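# Put the red bottle in the upright gift bag

## Task

Get the red bottle inside the gift bag with the bag still standing upright, and finish with neither gripper touching the bottle, the packet or the bag.

## Robot and tools

ROBOT. Two arms, left_arm and right_arm, each carry a two-finger gripper and a wrist camera whose cable counts as part of the hand if it touches anything. Calibrated base poses in the scene frame: left_arm at (-0.019, +0.319, +0.029) m, quat_wxyz (+1.000, 0, 0, +0.007); right_arm at (+0.041, -0.279, +0.039) m, quat_wxyz (+1.000, 0, 0, -0.001). A two-camera stand is fixed to the floor behind the arms. Loose objects may occasionally get a brief shove.

FRAME. Everything uses the scene frame: origin at table-top height, halfway between the nominal bases; +x points out over the table, +z up, +y toward left_arm. Arm names do not match image sides. On a gripper, the fingers extend along its own +z and close along its own y. end_effector_position (m) is the point between the finger pads, just behind the tips; end_effector_quat_wxyz is its orientation. Printed poses can be off by a few cm, more at long reach.

THE 14-NUMBER ROW. Every motion command is a row of 14 numbers, each in [-1, 1]: dx, dy, dz, rx, ry, rz, opening for left_arm, then the same seven for right_arm. Always send all 14, even for one arm. dx..rz are offsets, not poses: they are measured from that arm's Hand target as it stood when the action or move began, along scene axes, with the turn applied about the Hand target's position. Scale: 1.0 equals 0.6 m or 180 degrees; rx, ry, rz form a single rotation vector. A position offset longer than 1.0 may be shortened. Repeating an offset in a new call moves further. Sending six zeros re-requests the current Hand target. The opening is absolute, not an offset: +1 fully open (about 87 mm between pads), +0.5 about 69, 0 about 43, -0.5 about 18, -1 closed. Writing 0 for the opening is a real command, so resend the current opening to keep a gripper as it is.

TOOLS.
execute_actions(actions, cameras): actions is a list of actions; each action is a list of up to 15 rows, one row per 1/30 s control step. A shorter list repeats its final row to fill 15 steps. Every row counts from the action's starting Hand target, not from the row before. Images return only for an empty list or when cameras names them; an empty list also reports the scene number and fields otherwise omitted.
move(target, speed, blend, opening_speed, blocking, cameras): target is one row or up to 15 rows, all offsets from the same starting Hand targets. Grippers follow straight lines and take the shorter rotation; no obstacle avoidance, no collision avoidance between arms. speed in m/s, 0.002 to 2.9, default 0.25 (rotation up to twice that in rad/s), one value or one per target. blend in m rounds corners of a list; 0 stops at each point. opening_speed, 0.2 or more per second on the -1..+1 scale, ramps the fingers. The first target's opening is applied at the start; later targets' openings on arrival. A move lasts at least 0.5 s and is cut off after 10 s. blocking=false returns after about 0.5 s while motion continues.
wait(seconds): 0 to 10, arms keep their last command.
stop(): brakes a running move; braking needs some distance.
zoom_image(camera, region): camera is cam_head_left, cam_head_right, cam_left_wrist or cam_right_wrist (all 896x504); region [x0, y0, x1, y1] in pixels from top-left, at most 504 each way, on the newest image of that camera.
finished_scene(scene): ends the scene; pass this scene's number. Call nothing after it in the same reply.

RESULTS. Each gives per-arm end_effector_position, quat, Hand target (last commanded pose after clipping; next offsets start here), Tool commands, grip_measured (on the opening scale), Joint positions (gripper last, 0 closed to 1 open), Joint torques (positive toward larger joint values; first three wrap at ±28 N m) and Joint velocities (may read within noise or be omitted). A move adds a move: line: done (at rest within 10 mm and 2 degrees), off_target, moving, held or fault, plus limits=paced (pose clipped) or limits=held (a check withheld steps). Done does not mean free of contact. MOTOR HOT warns; OVER-TEMPERATURE FAULT means that arm folded and is out of use.

BEHAVIOUR. Grippers often stop short, sag or tilt, especially far out; check position and orientation after each move and send the remaining gap as an offset. Tiny commands may do nothing or go sideways. Commanded orientation is clipped to 40 degrees from the measured one per step. A blocked arm keeps pushing until you command its target back past the gripper. Don't route a path close to its own base; go around it.

GRIPPING. Note grip_measured when the pads first touch; commanding about 0.04 below that gives a full grip (about 20 N per pad), less below gives a lighter one. Readings may be off by about 1 mm. Close slowly; a fast close squeezes too hard.

AVOID. Dropping the bottle or releasing it while it moves, knocking the bag over, anything leaving the table, fast impacts on the table or fixtures, loading a camera cable, grippers or arms hitting or pinching each other, and holding loads or stretched poses long enough to overheat motors.

Each tool is called after "Request:" as a command line: name --argument value for each argument, lists and objects as JSON in quotes; but a table of rows of numbers goes row by row, as --pt "numbers of a row", without its own name.

## Session

Request:
execute_actions --actions '[]'

Scene clock: 0.00 s.
left_arm: end_effector_position=(+0.3685, +0.2956, +0.0959) grip_measured=+1.000 end_effector_quat_wxyz=(+0.572, +0.011, +0.820, -0.013) | right_arm: end_effector_position=(+0.4196, -0.2898, +0.0873) grip_measured=+0.979 end_effector_quat_wxyz=(+0.585, +0.022, +0.810, -0.029)
Joint positions: left_arm=[-0.089 1.481 0.422 0.706 -0.037 -0.024 1] | right_arm=[0.007 1.563 0.33 0.913 0.078 0.004 0.99]
Joint velocities: within noise
Joint torques (N m): no reading
Motor temperatures (°C): left_arm=[22 34 33 31 20 19 23] | right_arm=[21 27 32 28 22 20 20]
Heat: left arm: 34 °C; right arm: 32 °C.
Hand target: left_arm +0.3698, +0.2955, +0.0984; +0.574, +0.011, +0.819, -0.013 | right_arm +0.4242, -0.2898, +0.0960; +0.596, +0.023, +0.802, -0.028
Tool commands: left_gripper/opening=+1.0 right_gripper/opening=+1.0

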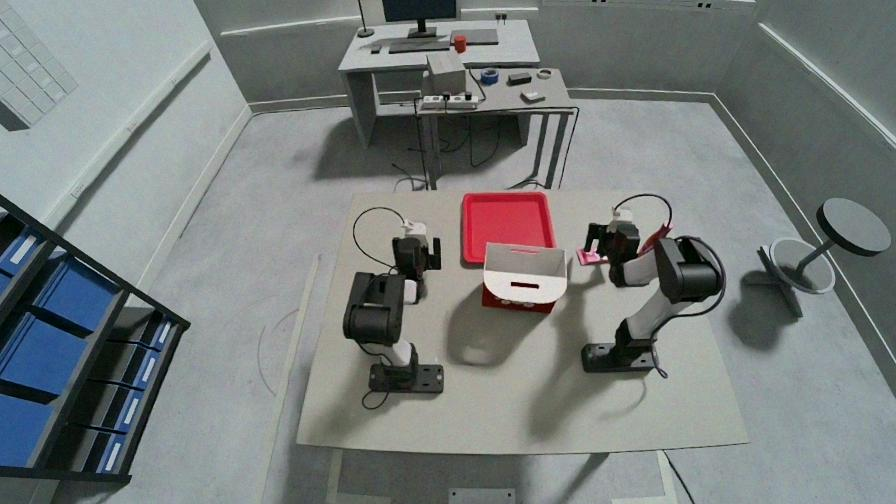

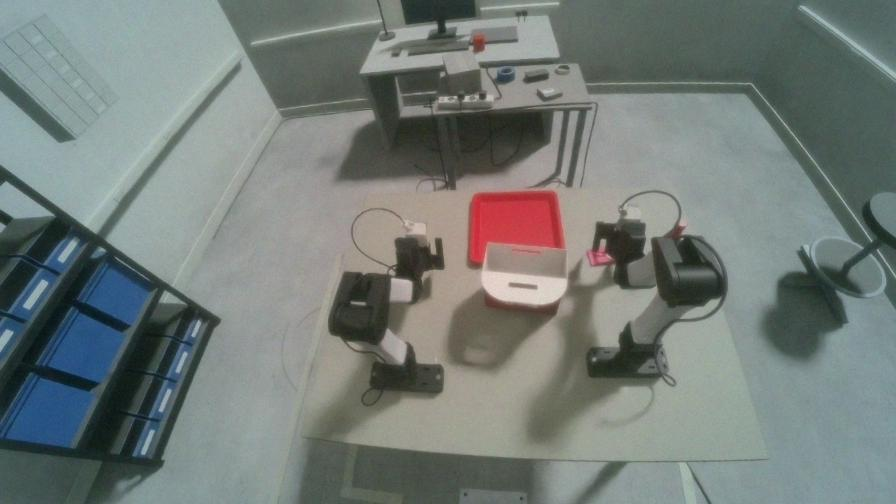

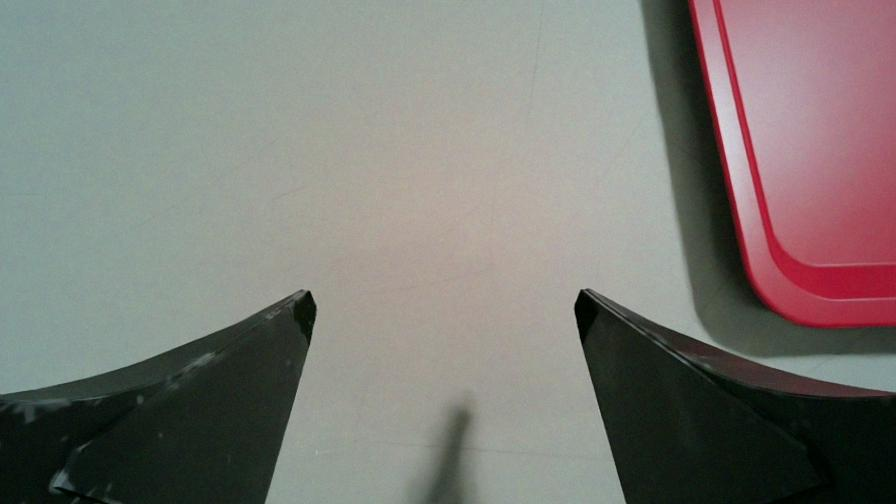

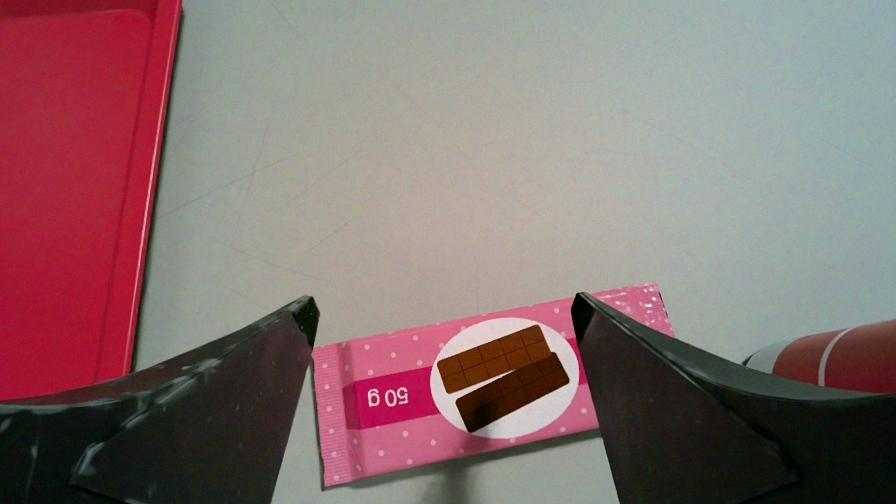

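Request:
zoom_image --camera "cam_head_left" --region '[420, 180, 740, 360]'

Request:
zoom_image --camera "cam_head_right" --region '[420, 180, 740, 360]'

Scaled by 1.575 from the camera's 896x504 image, which has a finer 1280x720 frame.

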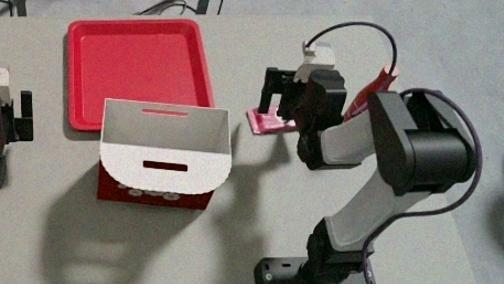

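Scaled by 1.575 from the camera's 896x504 image, which has a finer 1280x720 frame.

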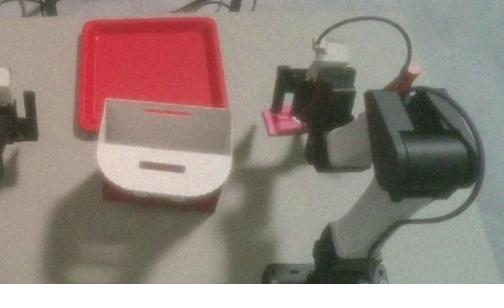

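Request:
move --target '[0,0,0,0,0,0,1,-0.25,0,0.4,0,0,0,1]' --cameras '["all"]'

Scene clock: 28.37 s.
left_arm: end_effector_position=(+0.3685, +0.2956, +0.0959) grip_measured=+1.000 end_effector_quat_wxyz=(+0.572, +0.011, +0.820, -0.013) | right_arm: end_effector_position=(+0.2737, -0.2899, +0.3278) grip_measured=+0.979 end_effector_quat_wxyz=(+0.591, +0.021, +0.806, -0.028)
Joint positions: left_arm=[-0.089 1.481 0.422 0.706 -0.037 -0.024 1] | right_arm=[0.012 0.59 0.954 -0.671 0.08 0.004 0.99]
Joint torques (N m): left_arm=[-0.06 -6.04 6.27 1.74 -0.11 -0.1] | right_arm=[1.01 2.09 8.51 2.17 0.2 -0.06]
Motor temperatures (°C): left_arm=[22 35 34 35 20 19 22] | right_arm=[21 29 32 33 22 20 20]
Heat: left arm: 35 °C; right arm: 33 °C.
Hand target: left_arm +0.3698, +0.2955, +0.0984; +0.574, +0.011, +0.819, -0.013 | right_arm +0.2742, -0.2898, +0.3361; +0.596, +0.023, +0.802, -0.028
Off the commanded pose: left_arm 0.003 m, 0 deg | right_arm 0.008 m, 1 deg.
move: done

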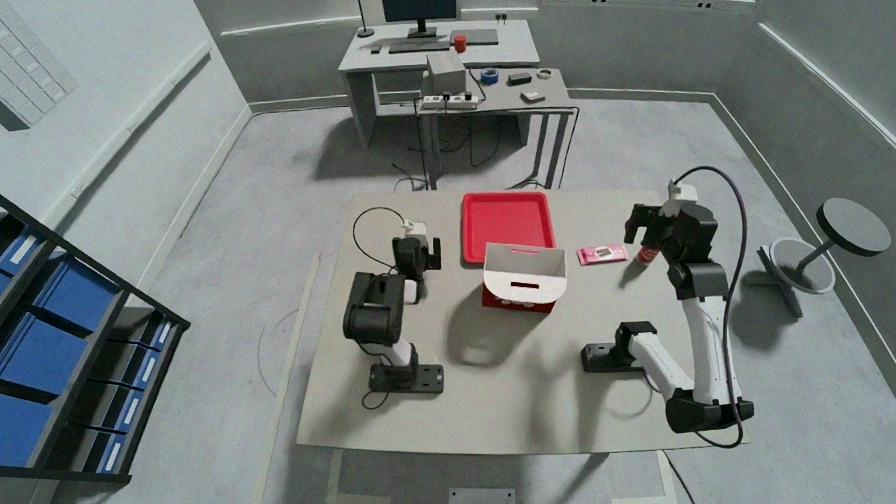

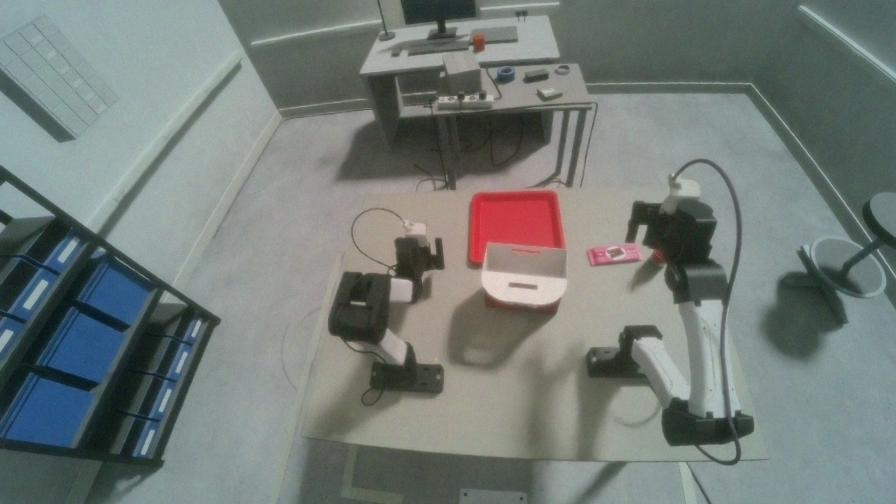

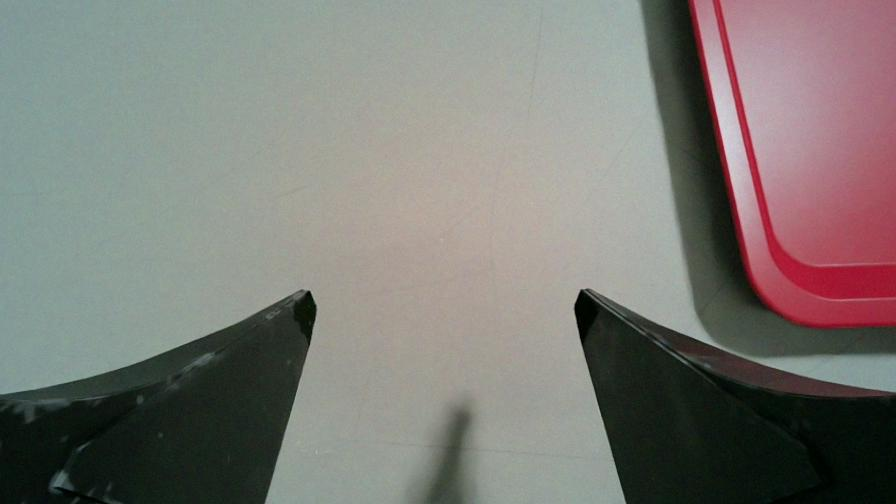

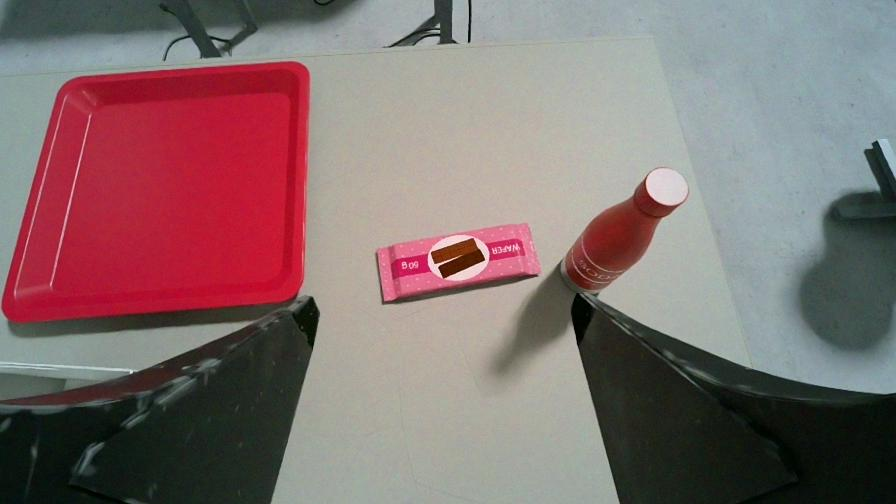

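Request:
move --target '[0,0,0,0,0,0,1,-0.1,0.33,0.1,0,0,0,1]' --cameras '["cam_right_wrist","cam_head_left"]'

Request:
zoom_image --camera "cam_head_left" --region '[440, 200, 700, 360]'

Scene clock: 47.47 s.
left_arm: end_effector_position=(+0.3685, +0.2956, +0.0959) grip_measured=+1.000 end_effector_quat_wxyz=(+0.572, +0.011, +0.820, -0.013) | right_arm: end_effector_position=(+0.2140, -0.0918, +0.3899) grip_measured=+0.979 end_effector_quat_wxyz=(+0.601, -0.020, +0.799, -0.001)
Joint positions: left_arm=[-0.089 1.481 0.422 0.706 -0.037 -0.024 1] | right_arm=[1.484 1.299 1.65 -1.556 1.27 1.163 0.99]
Joint torques (N m): left_arm=[-0.05 -6.02 6.26 1.74 -0.11 -0.1] | right_arm=[0.18 -2.52 7.87 0.81 0.72 0.11]
Heat: left arm: 36 °C; right arm: 34 °C.
Hand target: left_arm +0.3698, +0.2955, +0.0984; +0.574, +0.011, +0.819, -0.013 | right_arm +0.2142, -0.0918, +0.3961; +0.596, +0.023, +0.802, -0.028
Off the commanded pose: left_arm 0.003 m, 0 deg | right_arm 0.006 m, 6 deg.
joint sent to its limit (right arm) — joint 4 (wrist pitch), lower limit. The joint targets are off in orientation, not in position.
move: off_target (right_arm)
Images, in order (width x height): cam_head_left 896x504, cam_right_wrist 896x504.

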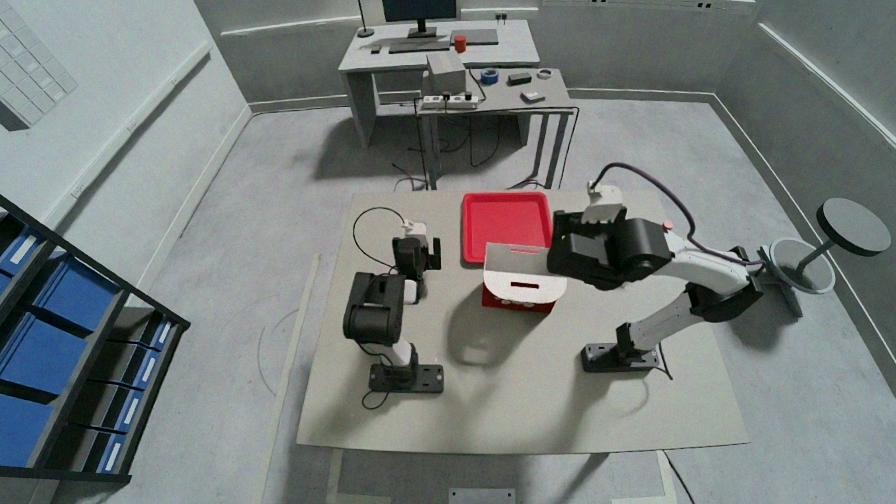

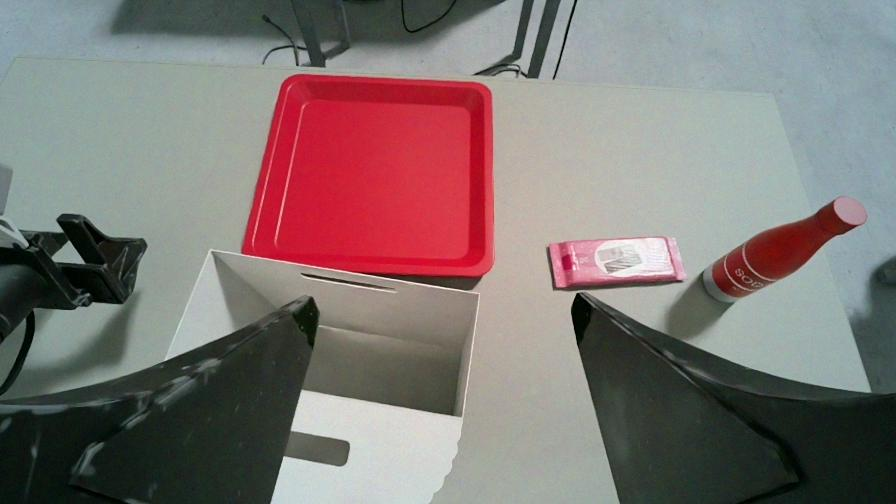

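Scaled by 1.938 from the camera's 896x504 image, which has a finer 1280x720 frame.

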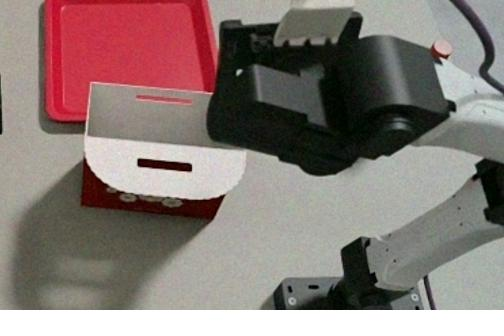

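Request:
move --target '[-0.25,-0.15,0.42,0,0,0,1,0,0,0,0,0,0,1]' --cameras '["cam_left_wrist","cam_right_wrist"]'

Request:
move --target '[0,0,0,0,0,0,1,0.1,-0.5,-0.1,0,0,0,1]' --cameras '["all"]'

Scene clock: 81.50 s.
left_arm: end_effector_position=(+0.2206, +0.2038, +0.3425) grip_measured=+1.000 end_effector_quat_wxyz=(+0.571, +0.018, +0.821, -0.014) | right_arm: end_effector_position=(+0.2140, -0.0919, +0.3898) grip_measured=+0.979 end_effector_quat_wxyz=(+0.601, -0.020, +0.799, -0.001)
Joint positions: left_arm=[-0.894 0.912 1.2 -0.794 -0.768 -0.37 1] | right_arm=[1.484 1.299 1.65 -1.557 1.27 1.163 0.99]
Joint torques (N m): left_arm=[-0.49 -0.58 9.17 1.35 -0.43 -0.21] | right_arm=[0.18 -2.52 7.9 0.81 0.71 0.11]
Heat: left arm: 36 °C; right arm: 36 °C.
Hand target: left_arm +0.2199, +0.2055, +0.3503; +0.573, +0.011, +0.819, -0.013 | right_arm +0.2142, -0.0918, +0.3961; +0.596, +0.023, +0.802, -0.028
Off the commanded pose: left_arm 0.008 m, 1 deg | right_arm 0.006 m, 6 deg.
joint sent to its limit (right arm) — joint 4 (wrist pitch), lower limit. The joint targets are off in orientation, not in position.
move: off_target (right_arm)
Images, in order (width x height): cam_left_wrist 896x504, cam_right_wrist 896x504.

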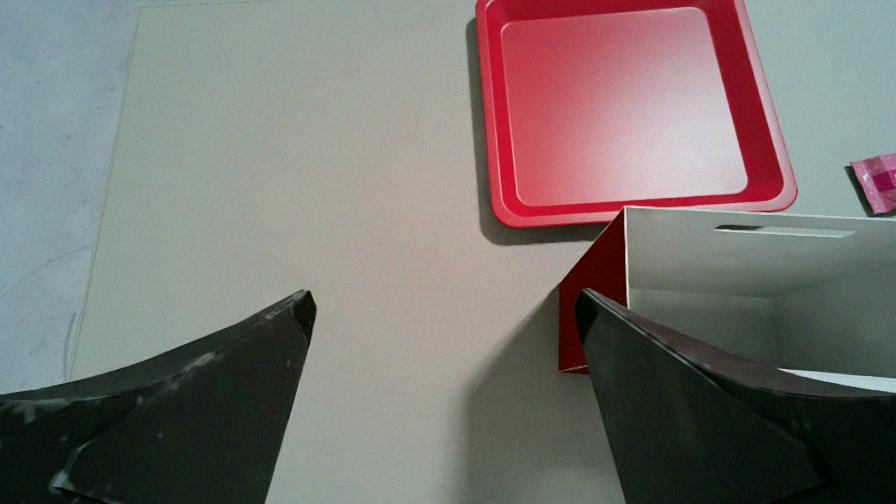

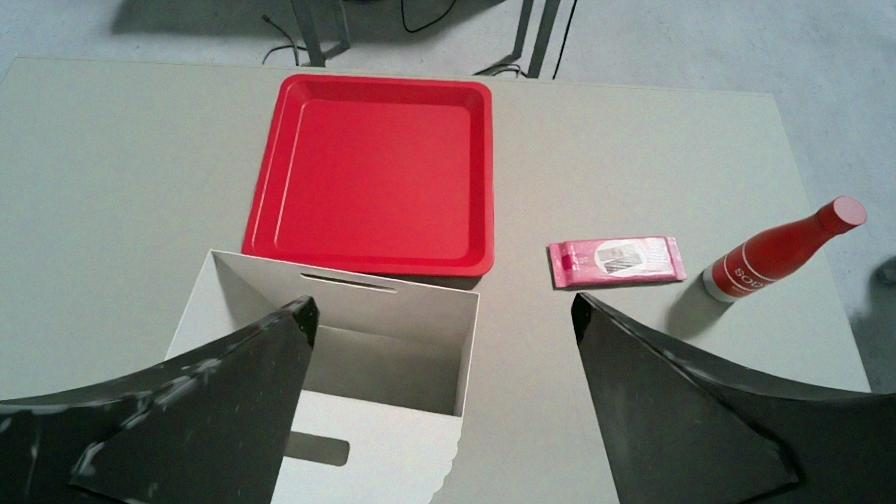

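Scene clock: 84.13 s.
left_arm: end_effector_position=(+0.2206, +0.2038, +0.3425) grip_measured=+1.000 end_effector_quat_wxyz=(+0.571, +0.017, +0.821, -0.014) | right_arm: end_effector_position=(+0.2729, -0.3913, +0.3236) grip_measured=+0.979 end_effector_quat_wxyz=(+0.588, +0.037, +0.808, -0.019)
Joint positions: left_arm=[-0.894 0.912 1.2 -0.794 -0.768 -0.371 1] | right_arm=[-0.909 0.789 0.998 -0.657 -0.779 -0.313 0.99]
Joint torques (N m): left_arm=[-0.49 -0.57 9.16 1.35 -0.45 -0.21] | right_arm=[0.42 0.43 9.61 1.94 -0.3 -0.27]
Heat: left arm: 36 °C; right arm: 36 °C.
Hand target: left_arm +0.2199, +0.2055, +0.3504; +0.573, +0.011, +0.819, -0.013 | right_arm +0.2742, -0.3918, +0.3360; +0.596, +0.023, +0.802, -0.028
Off the commanded pose: left_arm 0.008 m, 1 deg | right_arm 0.013 m, 2 deg.
move: off_target (right_arm)

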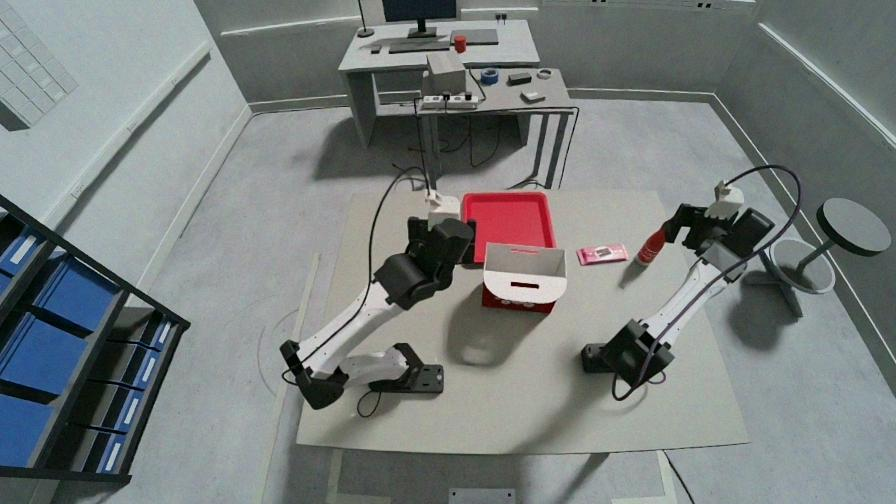

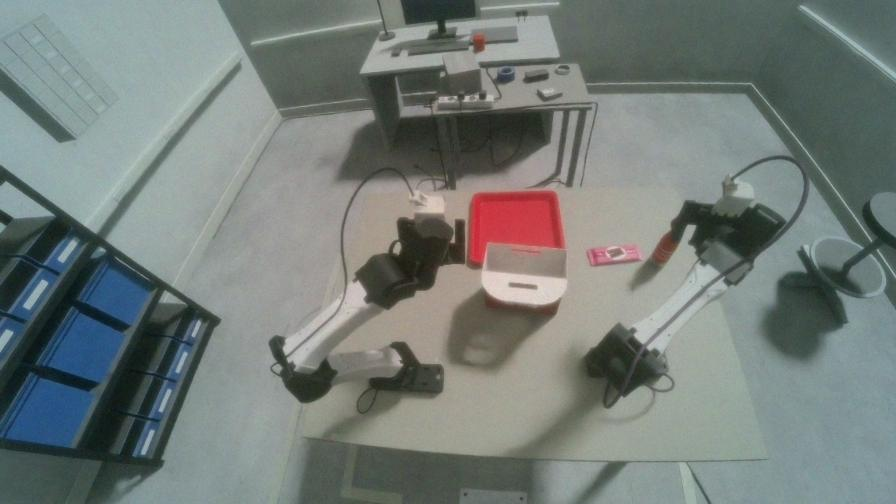

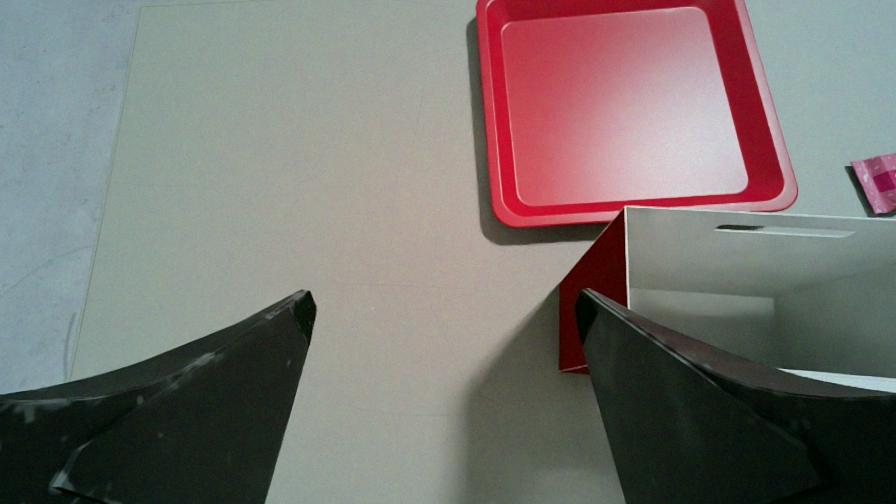

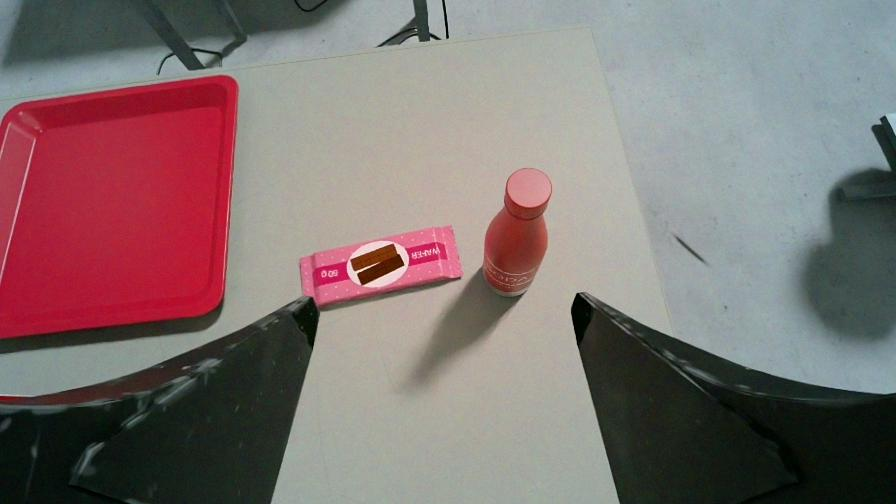

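Request:
zoom_image --camera "cam_left_wrist" --region '[540, 180, 896, 400]'

Request:
zoom_image --camera "cam_head_left" --region '[460, 220, 600, 330]'

Request:
zoom_image --camera "cam_head_right" --region '[460, 220, 600, 330]'

Scaled by 1.416 from the camera's 896x504 image, which has a finer 1280x720 frame.

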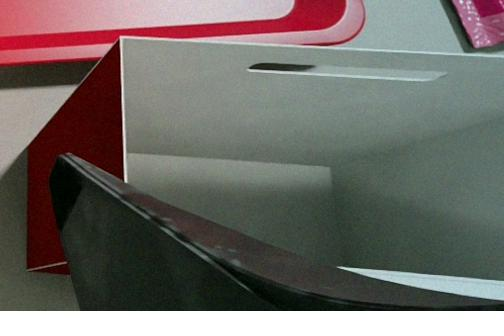

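Scaled by 3.600 from the camera's 896x504 image, which has a finer 1280x720 frame.

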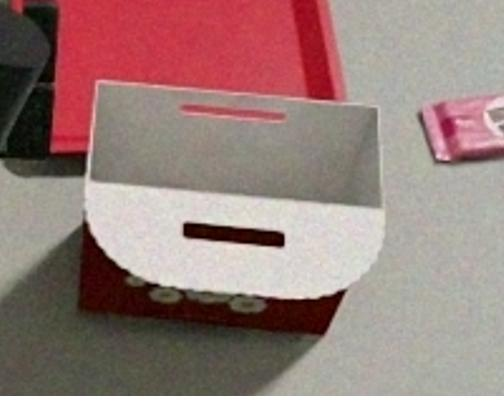

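Scaled by 3.600 from the camera's 896x504 image, which has a finer 1280x720 frame.

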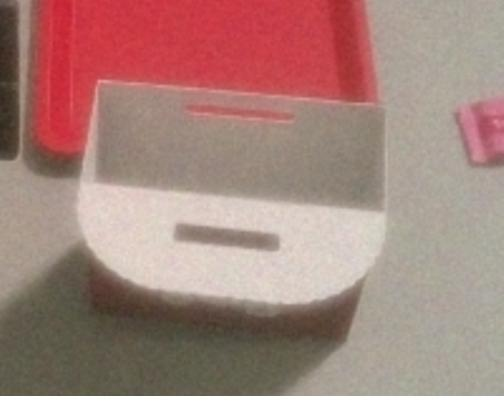

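Request:
move --target '[0,0,0,0,0,0,1,0.048,-0.042,-0.135,0.0563,0.1775,-0.1299,0.6]' --cameras '["cam_right_wrist","cam_head_left"]'

Scene clock: 123.57 s.
left_arm: end_effector_position=(+0.2206, +0.2038, +0.3425) grip_measured=+1.000 end_effector_quat_wxyz=(+0.571, +0.017, +0.821, -0.014) | right_arm: end_effector_position=(+0.2989, -0.4157, +0.2447) grip_measured=+0.600 end_effector_quat_wxyz=(+0.322, +0.222, +0.917, -0.079)
Joint positions: left_arm=[-0.894 0.912 1.2 -0.794 -0.768 -0.371 1] | right_arm=[-0.49 1.204 1.231 -0.921 -0.009 -0.014 0.8]
Joint torques (N m): left_arm=[-0.49 -0.59 9.16 1.36 -0.45 -0.21] | right_arm=[1.02 -3.12 9.85 1.58 0.18 0.03]
Motor temperatures (°C): left_arm=[21 33 38 34 20 19 22] | right_arm=[21 26 38 33 22 20 19]
Heat: left arm: 38 °C; right arm: 38 °C.
Hand target: left_arm +0.2199, +0.2055, +0.3504; +0.573, +0.011, +0.819, -0.013 | right_arm +0.3030, -0.4171, +0.2551; +0.332, +0.225, +0.912, -0.082
Off the commanded pose: left_arm 0.008 m, 1 deg | right_arm 0.011 m, 1 deg.
move: off_target (right_arm)
Images, in order (width x height): cam_head_left 896x504, cam_right_wrist 896x504.

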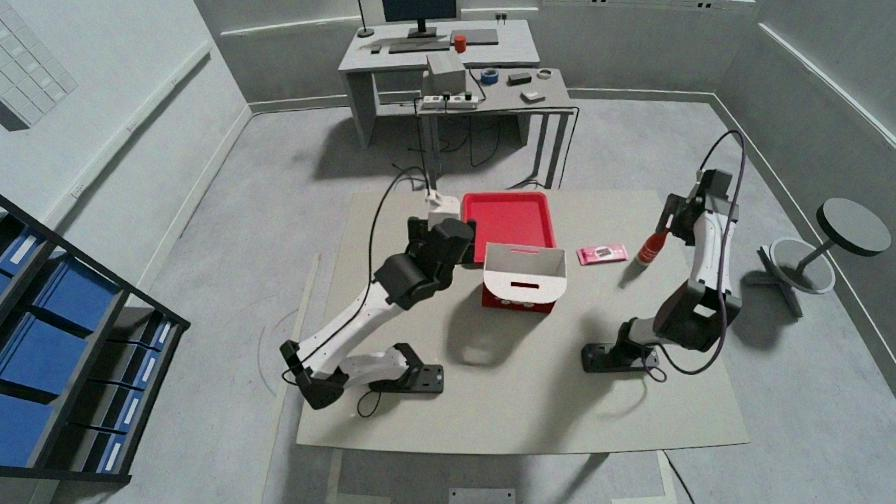

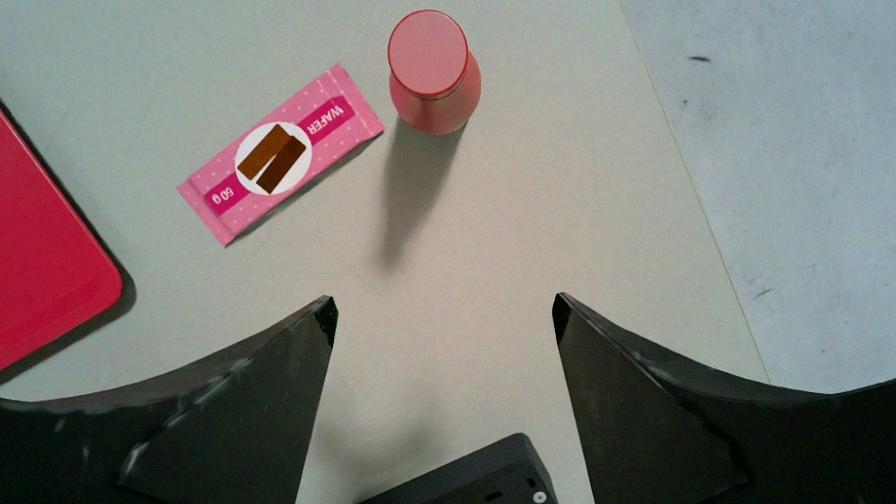

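Request:
move --target '[0,0,0,0,0,0,1,0.09,-0.036,-0.06,0,0,0,0.6]' --cameras '["cam_right_wrist","cam_head_left"]' --speed 0.15

Scene clock: 141.33 s.
left_arm: end_effector_position=(+0.2206, +0.2038, +0.3425) grip_measured=+1.000 end_effector_quat_wxyz=(+0.571, +0.017, +0.821, -0.014) | right_arm: end_effector_position=(+0.3462, -0.4344, +0.2080) grip_measured=+0.600 end_effector_quat_wxyz=(+0.310, +0.223, +0.921, -0.076)
Joint positions: left_arm=[-0.894 0.912 1.2 -0.794 -0.768 -0.371 1] | right_arm=[-0.468 1.394 1.231 -0.757 0.006 0.003 0.8]
Joint torques (N m): left_arm=[-0.49 -0.57 9.16 1.36 -0.44 -0.22] | right_arm=[0.99 -5.11 9.14 1.88 0.19 0.05]
Heat: left arm: 39 °C; right arm: 39 °C.
Hand target: left_arm +0.2199, +0.2055, +0.3504; +0.573, +0.011, +0.819, -0.013 | right_arm +0.3569, -0.4387, +0.2191; +0.332, +0.226, +0.912, -0.083
Off the commanded pose: left_arm 0.008 m, 1 deg | right_arm 0.016 m, 3 deg.
move: off_target (right_arm)
Images, in order (width x height): cam_head_left 896x504, cam_right_wrist 896x504.

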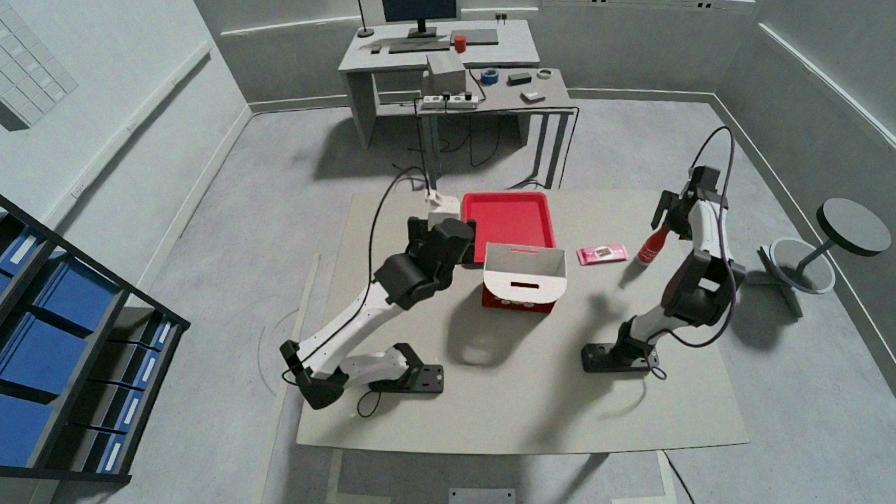

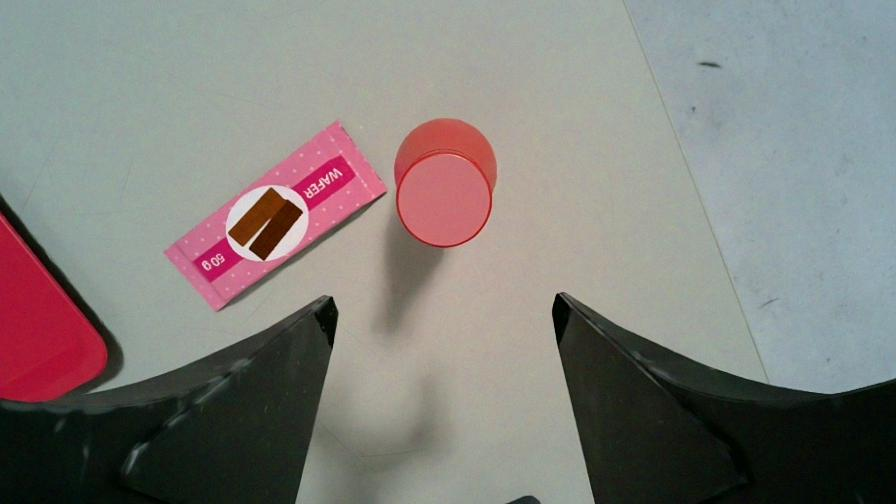

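Request:
move --pt "0 0 0 0 0 0 1 0.045 -0.023 -0.05 0 0 0 0.6" --pt "0 0 0 0 0 0 1 0.045 -0.023 -0.05 0 0 0 -0.35" --cameras '["cam_right_wrist","cam_head_left"]' --speed 0.15 --opening_speed 1.0

Scene clock: 150.07 s.
left_arm: end_effector_position=(+0.2206, +0.2038, +0.3425) grip_measured=+1.000 end_effector_quat_wxyz=(+0.571, +0.017, +0.821, -0.014) | right_arm: end_effector_position=(+0.3769, -0.4504, +0.1858) grip_measured=-0.280 end_effector_quat_wxyz=(+0.319, +0.222, +0.918, -0.080)
Joint positions: left_arm=[-0.894 0.912 1.2 -0.794 -0.768 -0.371 1] | right_arm=[-0.468 1.506 1.231 -0.624 0.008 0.004 0.36]
Joint torques (N m): left_arm=[-0.53 -0.57 9.17 1.35 -0.44 -0.21] | right_arm=[0.95 -6.04 7.21 1.94 0.17 0.04]
Heat: left arm: 39 °C; right arm: 39 °C.
Hand target: left_arm +0.2199, +0.2055, +0.3504; +0.573, +0.011, +0.819, -0.013 | right_arm +0.3840, -0.4525, +0.1891; +0.332, +0.226, +0.912, -0.082
Off the commanded pose: left_arm 0.008 m, 1 deg | right_arm 0.008 m, 2 deg.
move: done
Images, in order (width x height): cam_head_left 896x504, cam_right_wrist 896x504.

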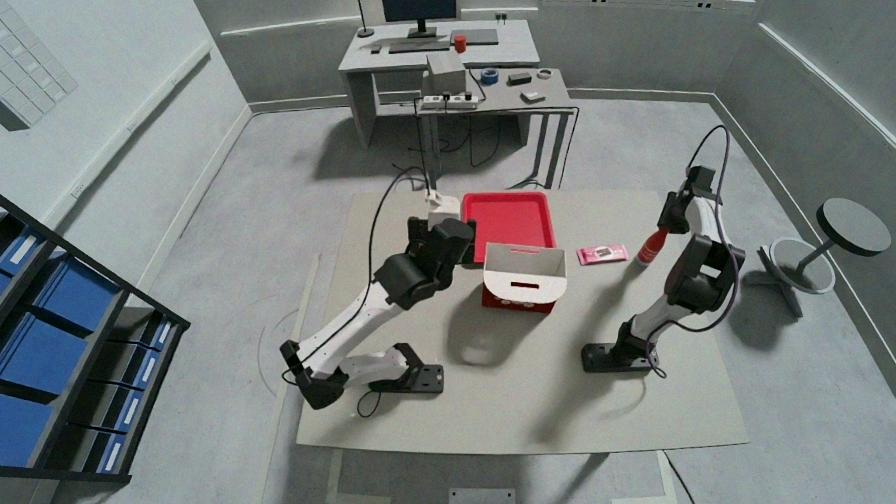

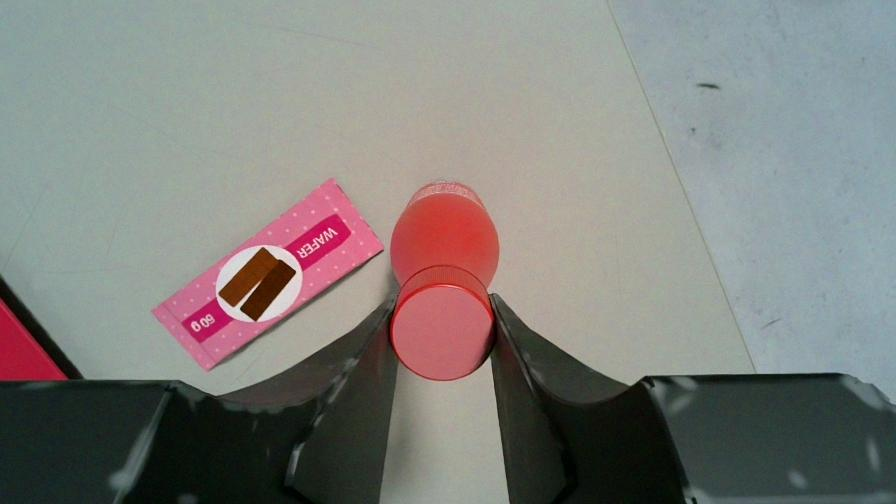

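Request:
move --pt "0.1 0.15 -0.2 0 0 0 1 0 0 0.42 0 0 0 -0.35" --pt "0.1 0.15 -0.2 0 0 0 1 -0.232 0.70 0.43 -0.0025 0.0117 0.4377 -0.35" --cameras '["all"]' --speed 0.3 --blend 0.05

Scene clock: 164.00 s.
left_arm: end_effector_position=(+0.2784, +0.2963, +0.2369) grip_measured=+1.000 end_effector_quat_wxyz=(+0.578, +0.004, +0.816, -0.012) | right_arm: end_effector_position=(+0.2432, -0.0338, +0.4312) grip_measured=-0.280 end_effector_quat_wxyz=(+0.351, -0.400, +0.830, +0.167)
Joint positions: left_arm=[-0.14 0.753 0.656 -0.243 -0.094 -0.049 1] | right_arm=[0.875 1.66 2.475 -1.586 -0.014 -0.019 0.36]
Joint torques (N m): left_arm=[0.39 -0.16 6.35 1.91 0.02 0.02] | right_arm=[0.69 -5.75 7.31 2.06 0.15 -0.01]
Heat: left arm: 39 °C; right arm: 38 °C.
Hand target: left_arm +0.2798, +0.2955, +0.2304; +0.573, +0.011, +0.819, -0.013 | right_arm +0.2447, -0.0325, +0.4472; +0.294, -0.407, +0.853, +0.140
Off the commanded pose: left_arm 0.007 m, 1 deg | right_arm 0.016 m, 8 deg.
joint read past its limit (right arm) — joint 4 (wrist pitch), lower limit.
joint sent to its limit (right arm) — joint 4 (wrist pitch), lower limit. The joint targets are off in orientation, not in position.
move: off_target (right_arm)

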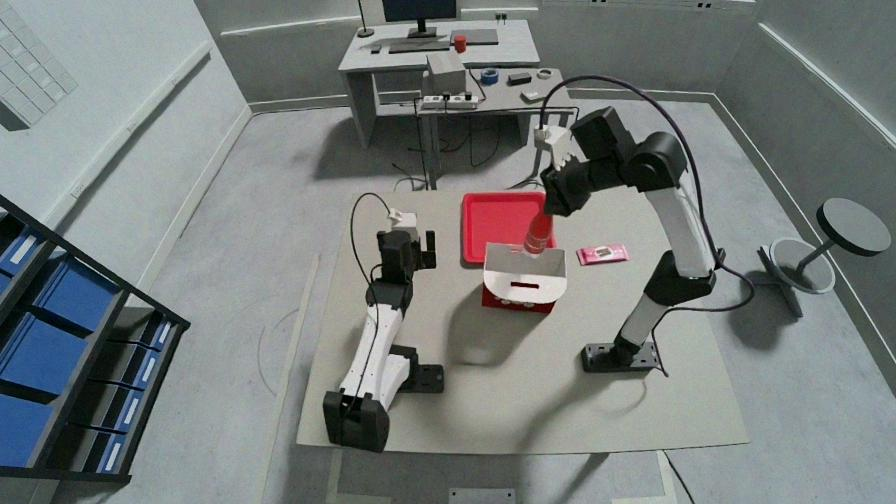

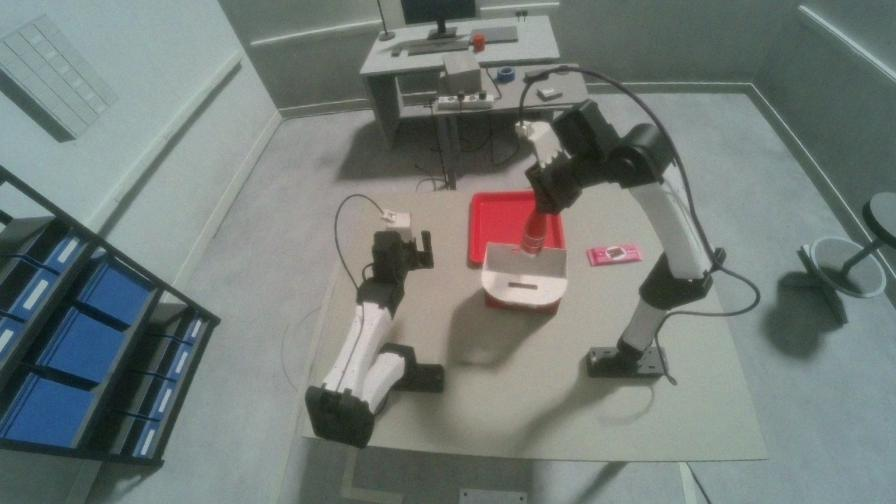

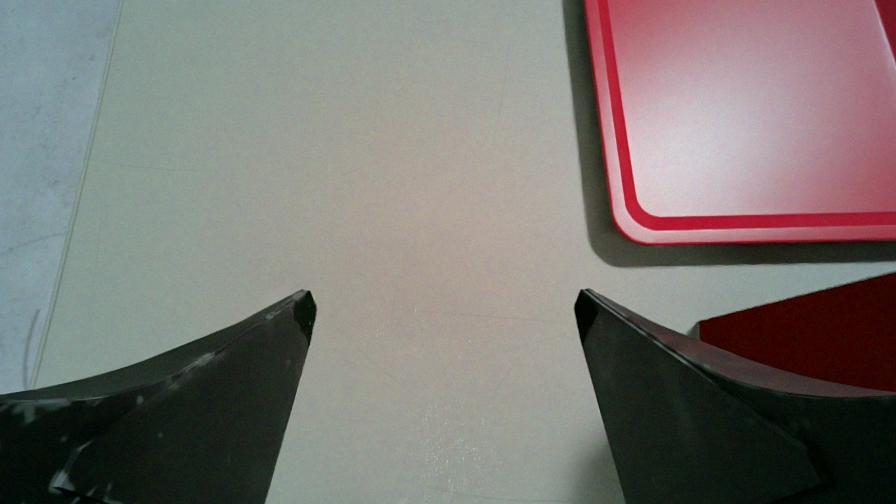

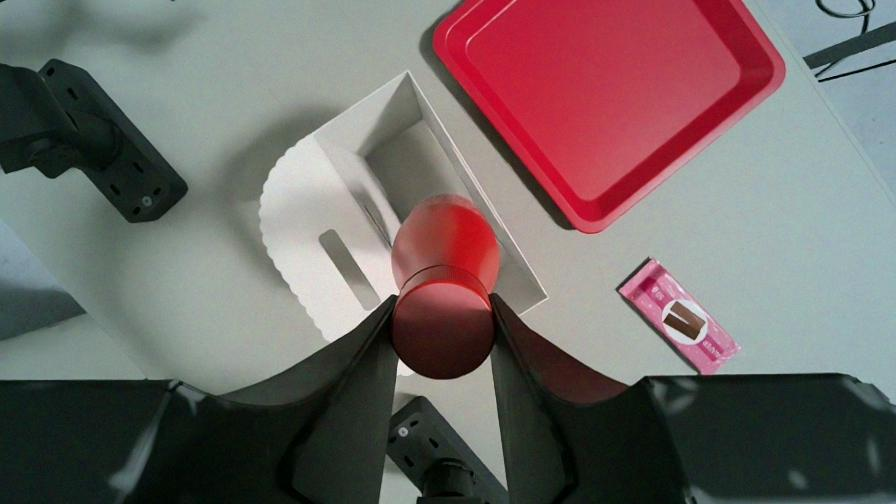

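Request:
move --pt "0 0 0 0 0 0 1 -0.02 0 -0.15 0 0 0 -0.35" --pt "0 0 0 0 0 0 1 -0.02 0 -0.40 0 0 0 -0.35" --cameras '["cam_right_wrist","cam_head_left"]' --speed 0.15 --blend 0.02

Scene clock: 180.67 s.
left_arm: end_effector_position=(+0.2784, +0.2963, +0.2369) grip_measured=+1.000 end_effector_quat_wxyz=(+0.578, +0.004, +0.816, -0.012) | right_arm: end_effector_position=(+0.2278, -0.0422, +0.1937) grip_measured=-0.280 end_effector_quat_wxyz=(+0.260, -0.416, +0.863, +0.122)
Joint positions: left_arm=[-0.14 0.753 0.656 -0.243 -0.094 -0.049 1] | right_arm=[0.908 1.293 1.126 -0.822 0.012 0.006 0.36]
Joint torques (N m): left_arm=[0.4 -0.16 6.35 1.91 0.02 0.02] | right_arm=[1.11 -7.31 6.54 2.06 0.14 0.04]
Heat: left arm: 38 °C; right arm: 37 °C.
Hand target: left_arm +0.2798, +0.2955, +0.2304; +0.573, +0.011, +0.819, -0.013 | right_arm +0.2326, -0.0326, +0.2070; +0.294, -0.407, +0.853, +0.140
Off the commanded pose: left_arm 0.007 m, 1 deg | right_arm 0.017 m, 5 deg.
move: off_target (right_arm)
Images, in order (width x height): cam_head_left 896x504, cam_right_wrist 896x504.

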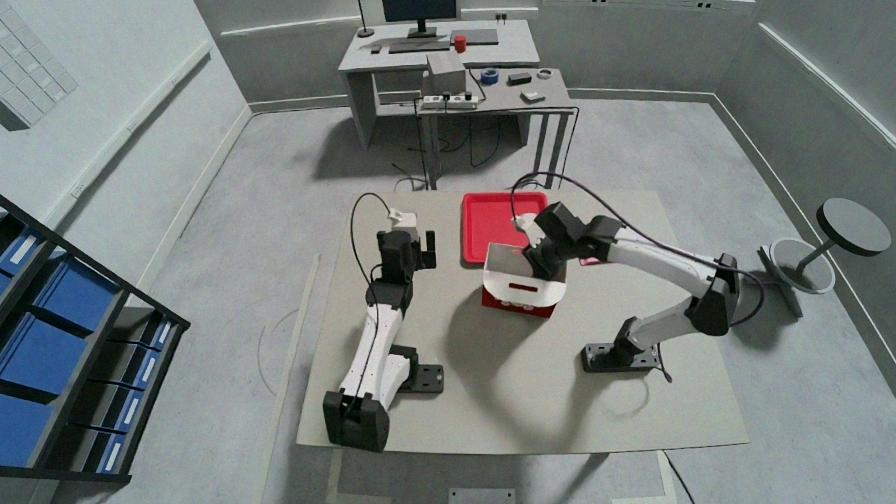

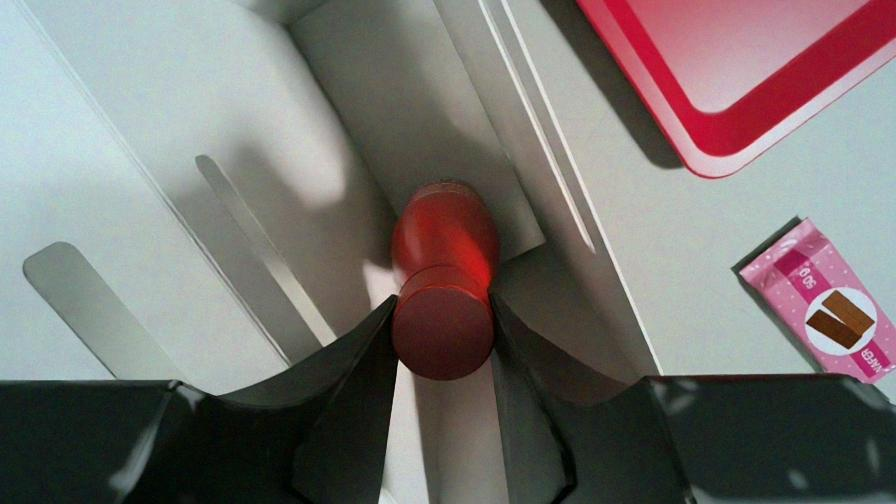

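Request:
move --target '[0,0,0,0,0,0,1,0.01,0.01,-0.015,0.022,-0.0175,0,-0.35]' --cameras '["cam_right_wrist"]' --speed 0.1

Scene clock: 185.10 s.
left_arm: end_effector_position=(+0.2784, +0.2963, +0.2369) grip_measured=+1.000 end_effector_quat_wxyz=(+0.578, +0.004, +0.816, -0.012) | right_arm: end_effector_position=(+0.2329, -0.0355, +0.1876) grip_measured=-0.280 end_effector_quat_wxyz=(+0.302, -0.409, +0.849, +0.143)
Joint positions: left_arm=[-0.14 0.753 0.656 -0.243 -0.094 -0.049 1] | right_arm=[0.908 1.234 1.017 -0.672 0.012 0.006 0.36]
Joint torques (N m): left_arm=[0.4 -0.17 6.35 1.91 0.02 0.01] | right_arm=[0.85 -5.89 6.3 2.25 0.13 0]
Heat: left arm: 38 °C; right arm: 37 °C.
Hand target: left_arm +0.2798, +0.2955, +0.2304; +0.573, +0.011, +0.819, -0.013 | right_arm +0.2386, -0.0266, +0.1981; +0.331, -0.400, +0.840, +0.158
Off the commanded pose: left_arm 0.007 m, 1 deg | right_arm 0.015 m, 4 deg.
move: off_target (right_arm)
Images, in order (width x height): cam_right_wrist 896x504.

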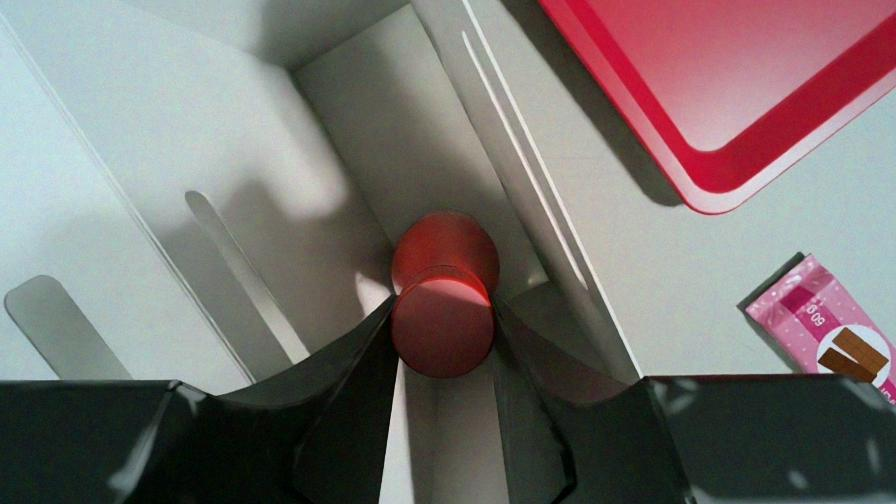

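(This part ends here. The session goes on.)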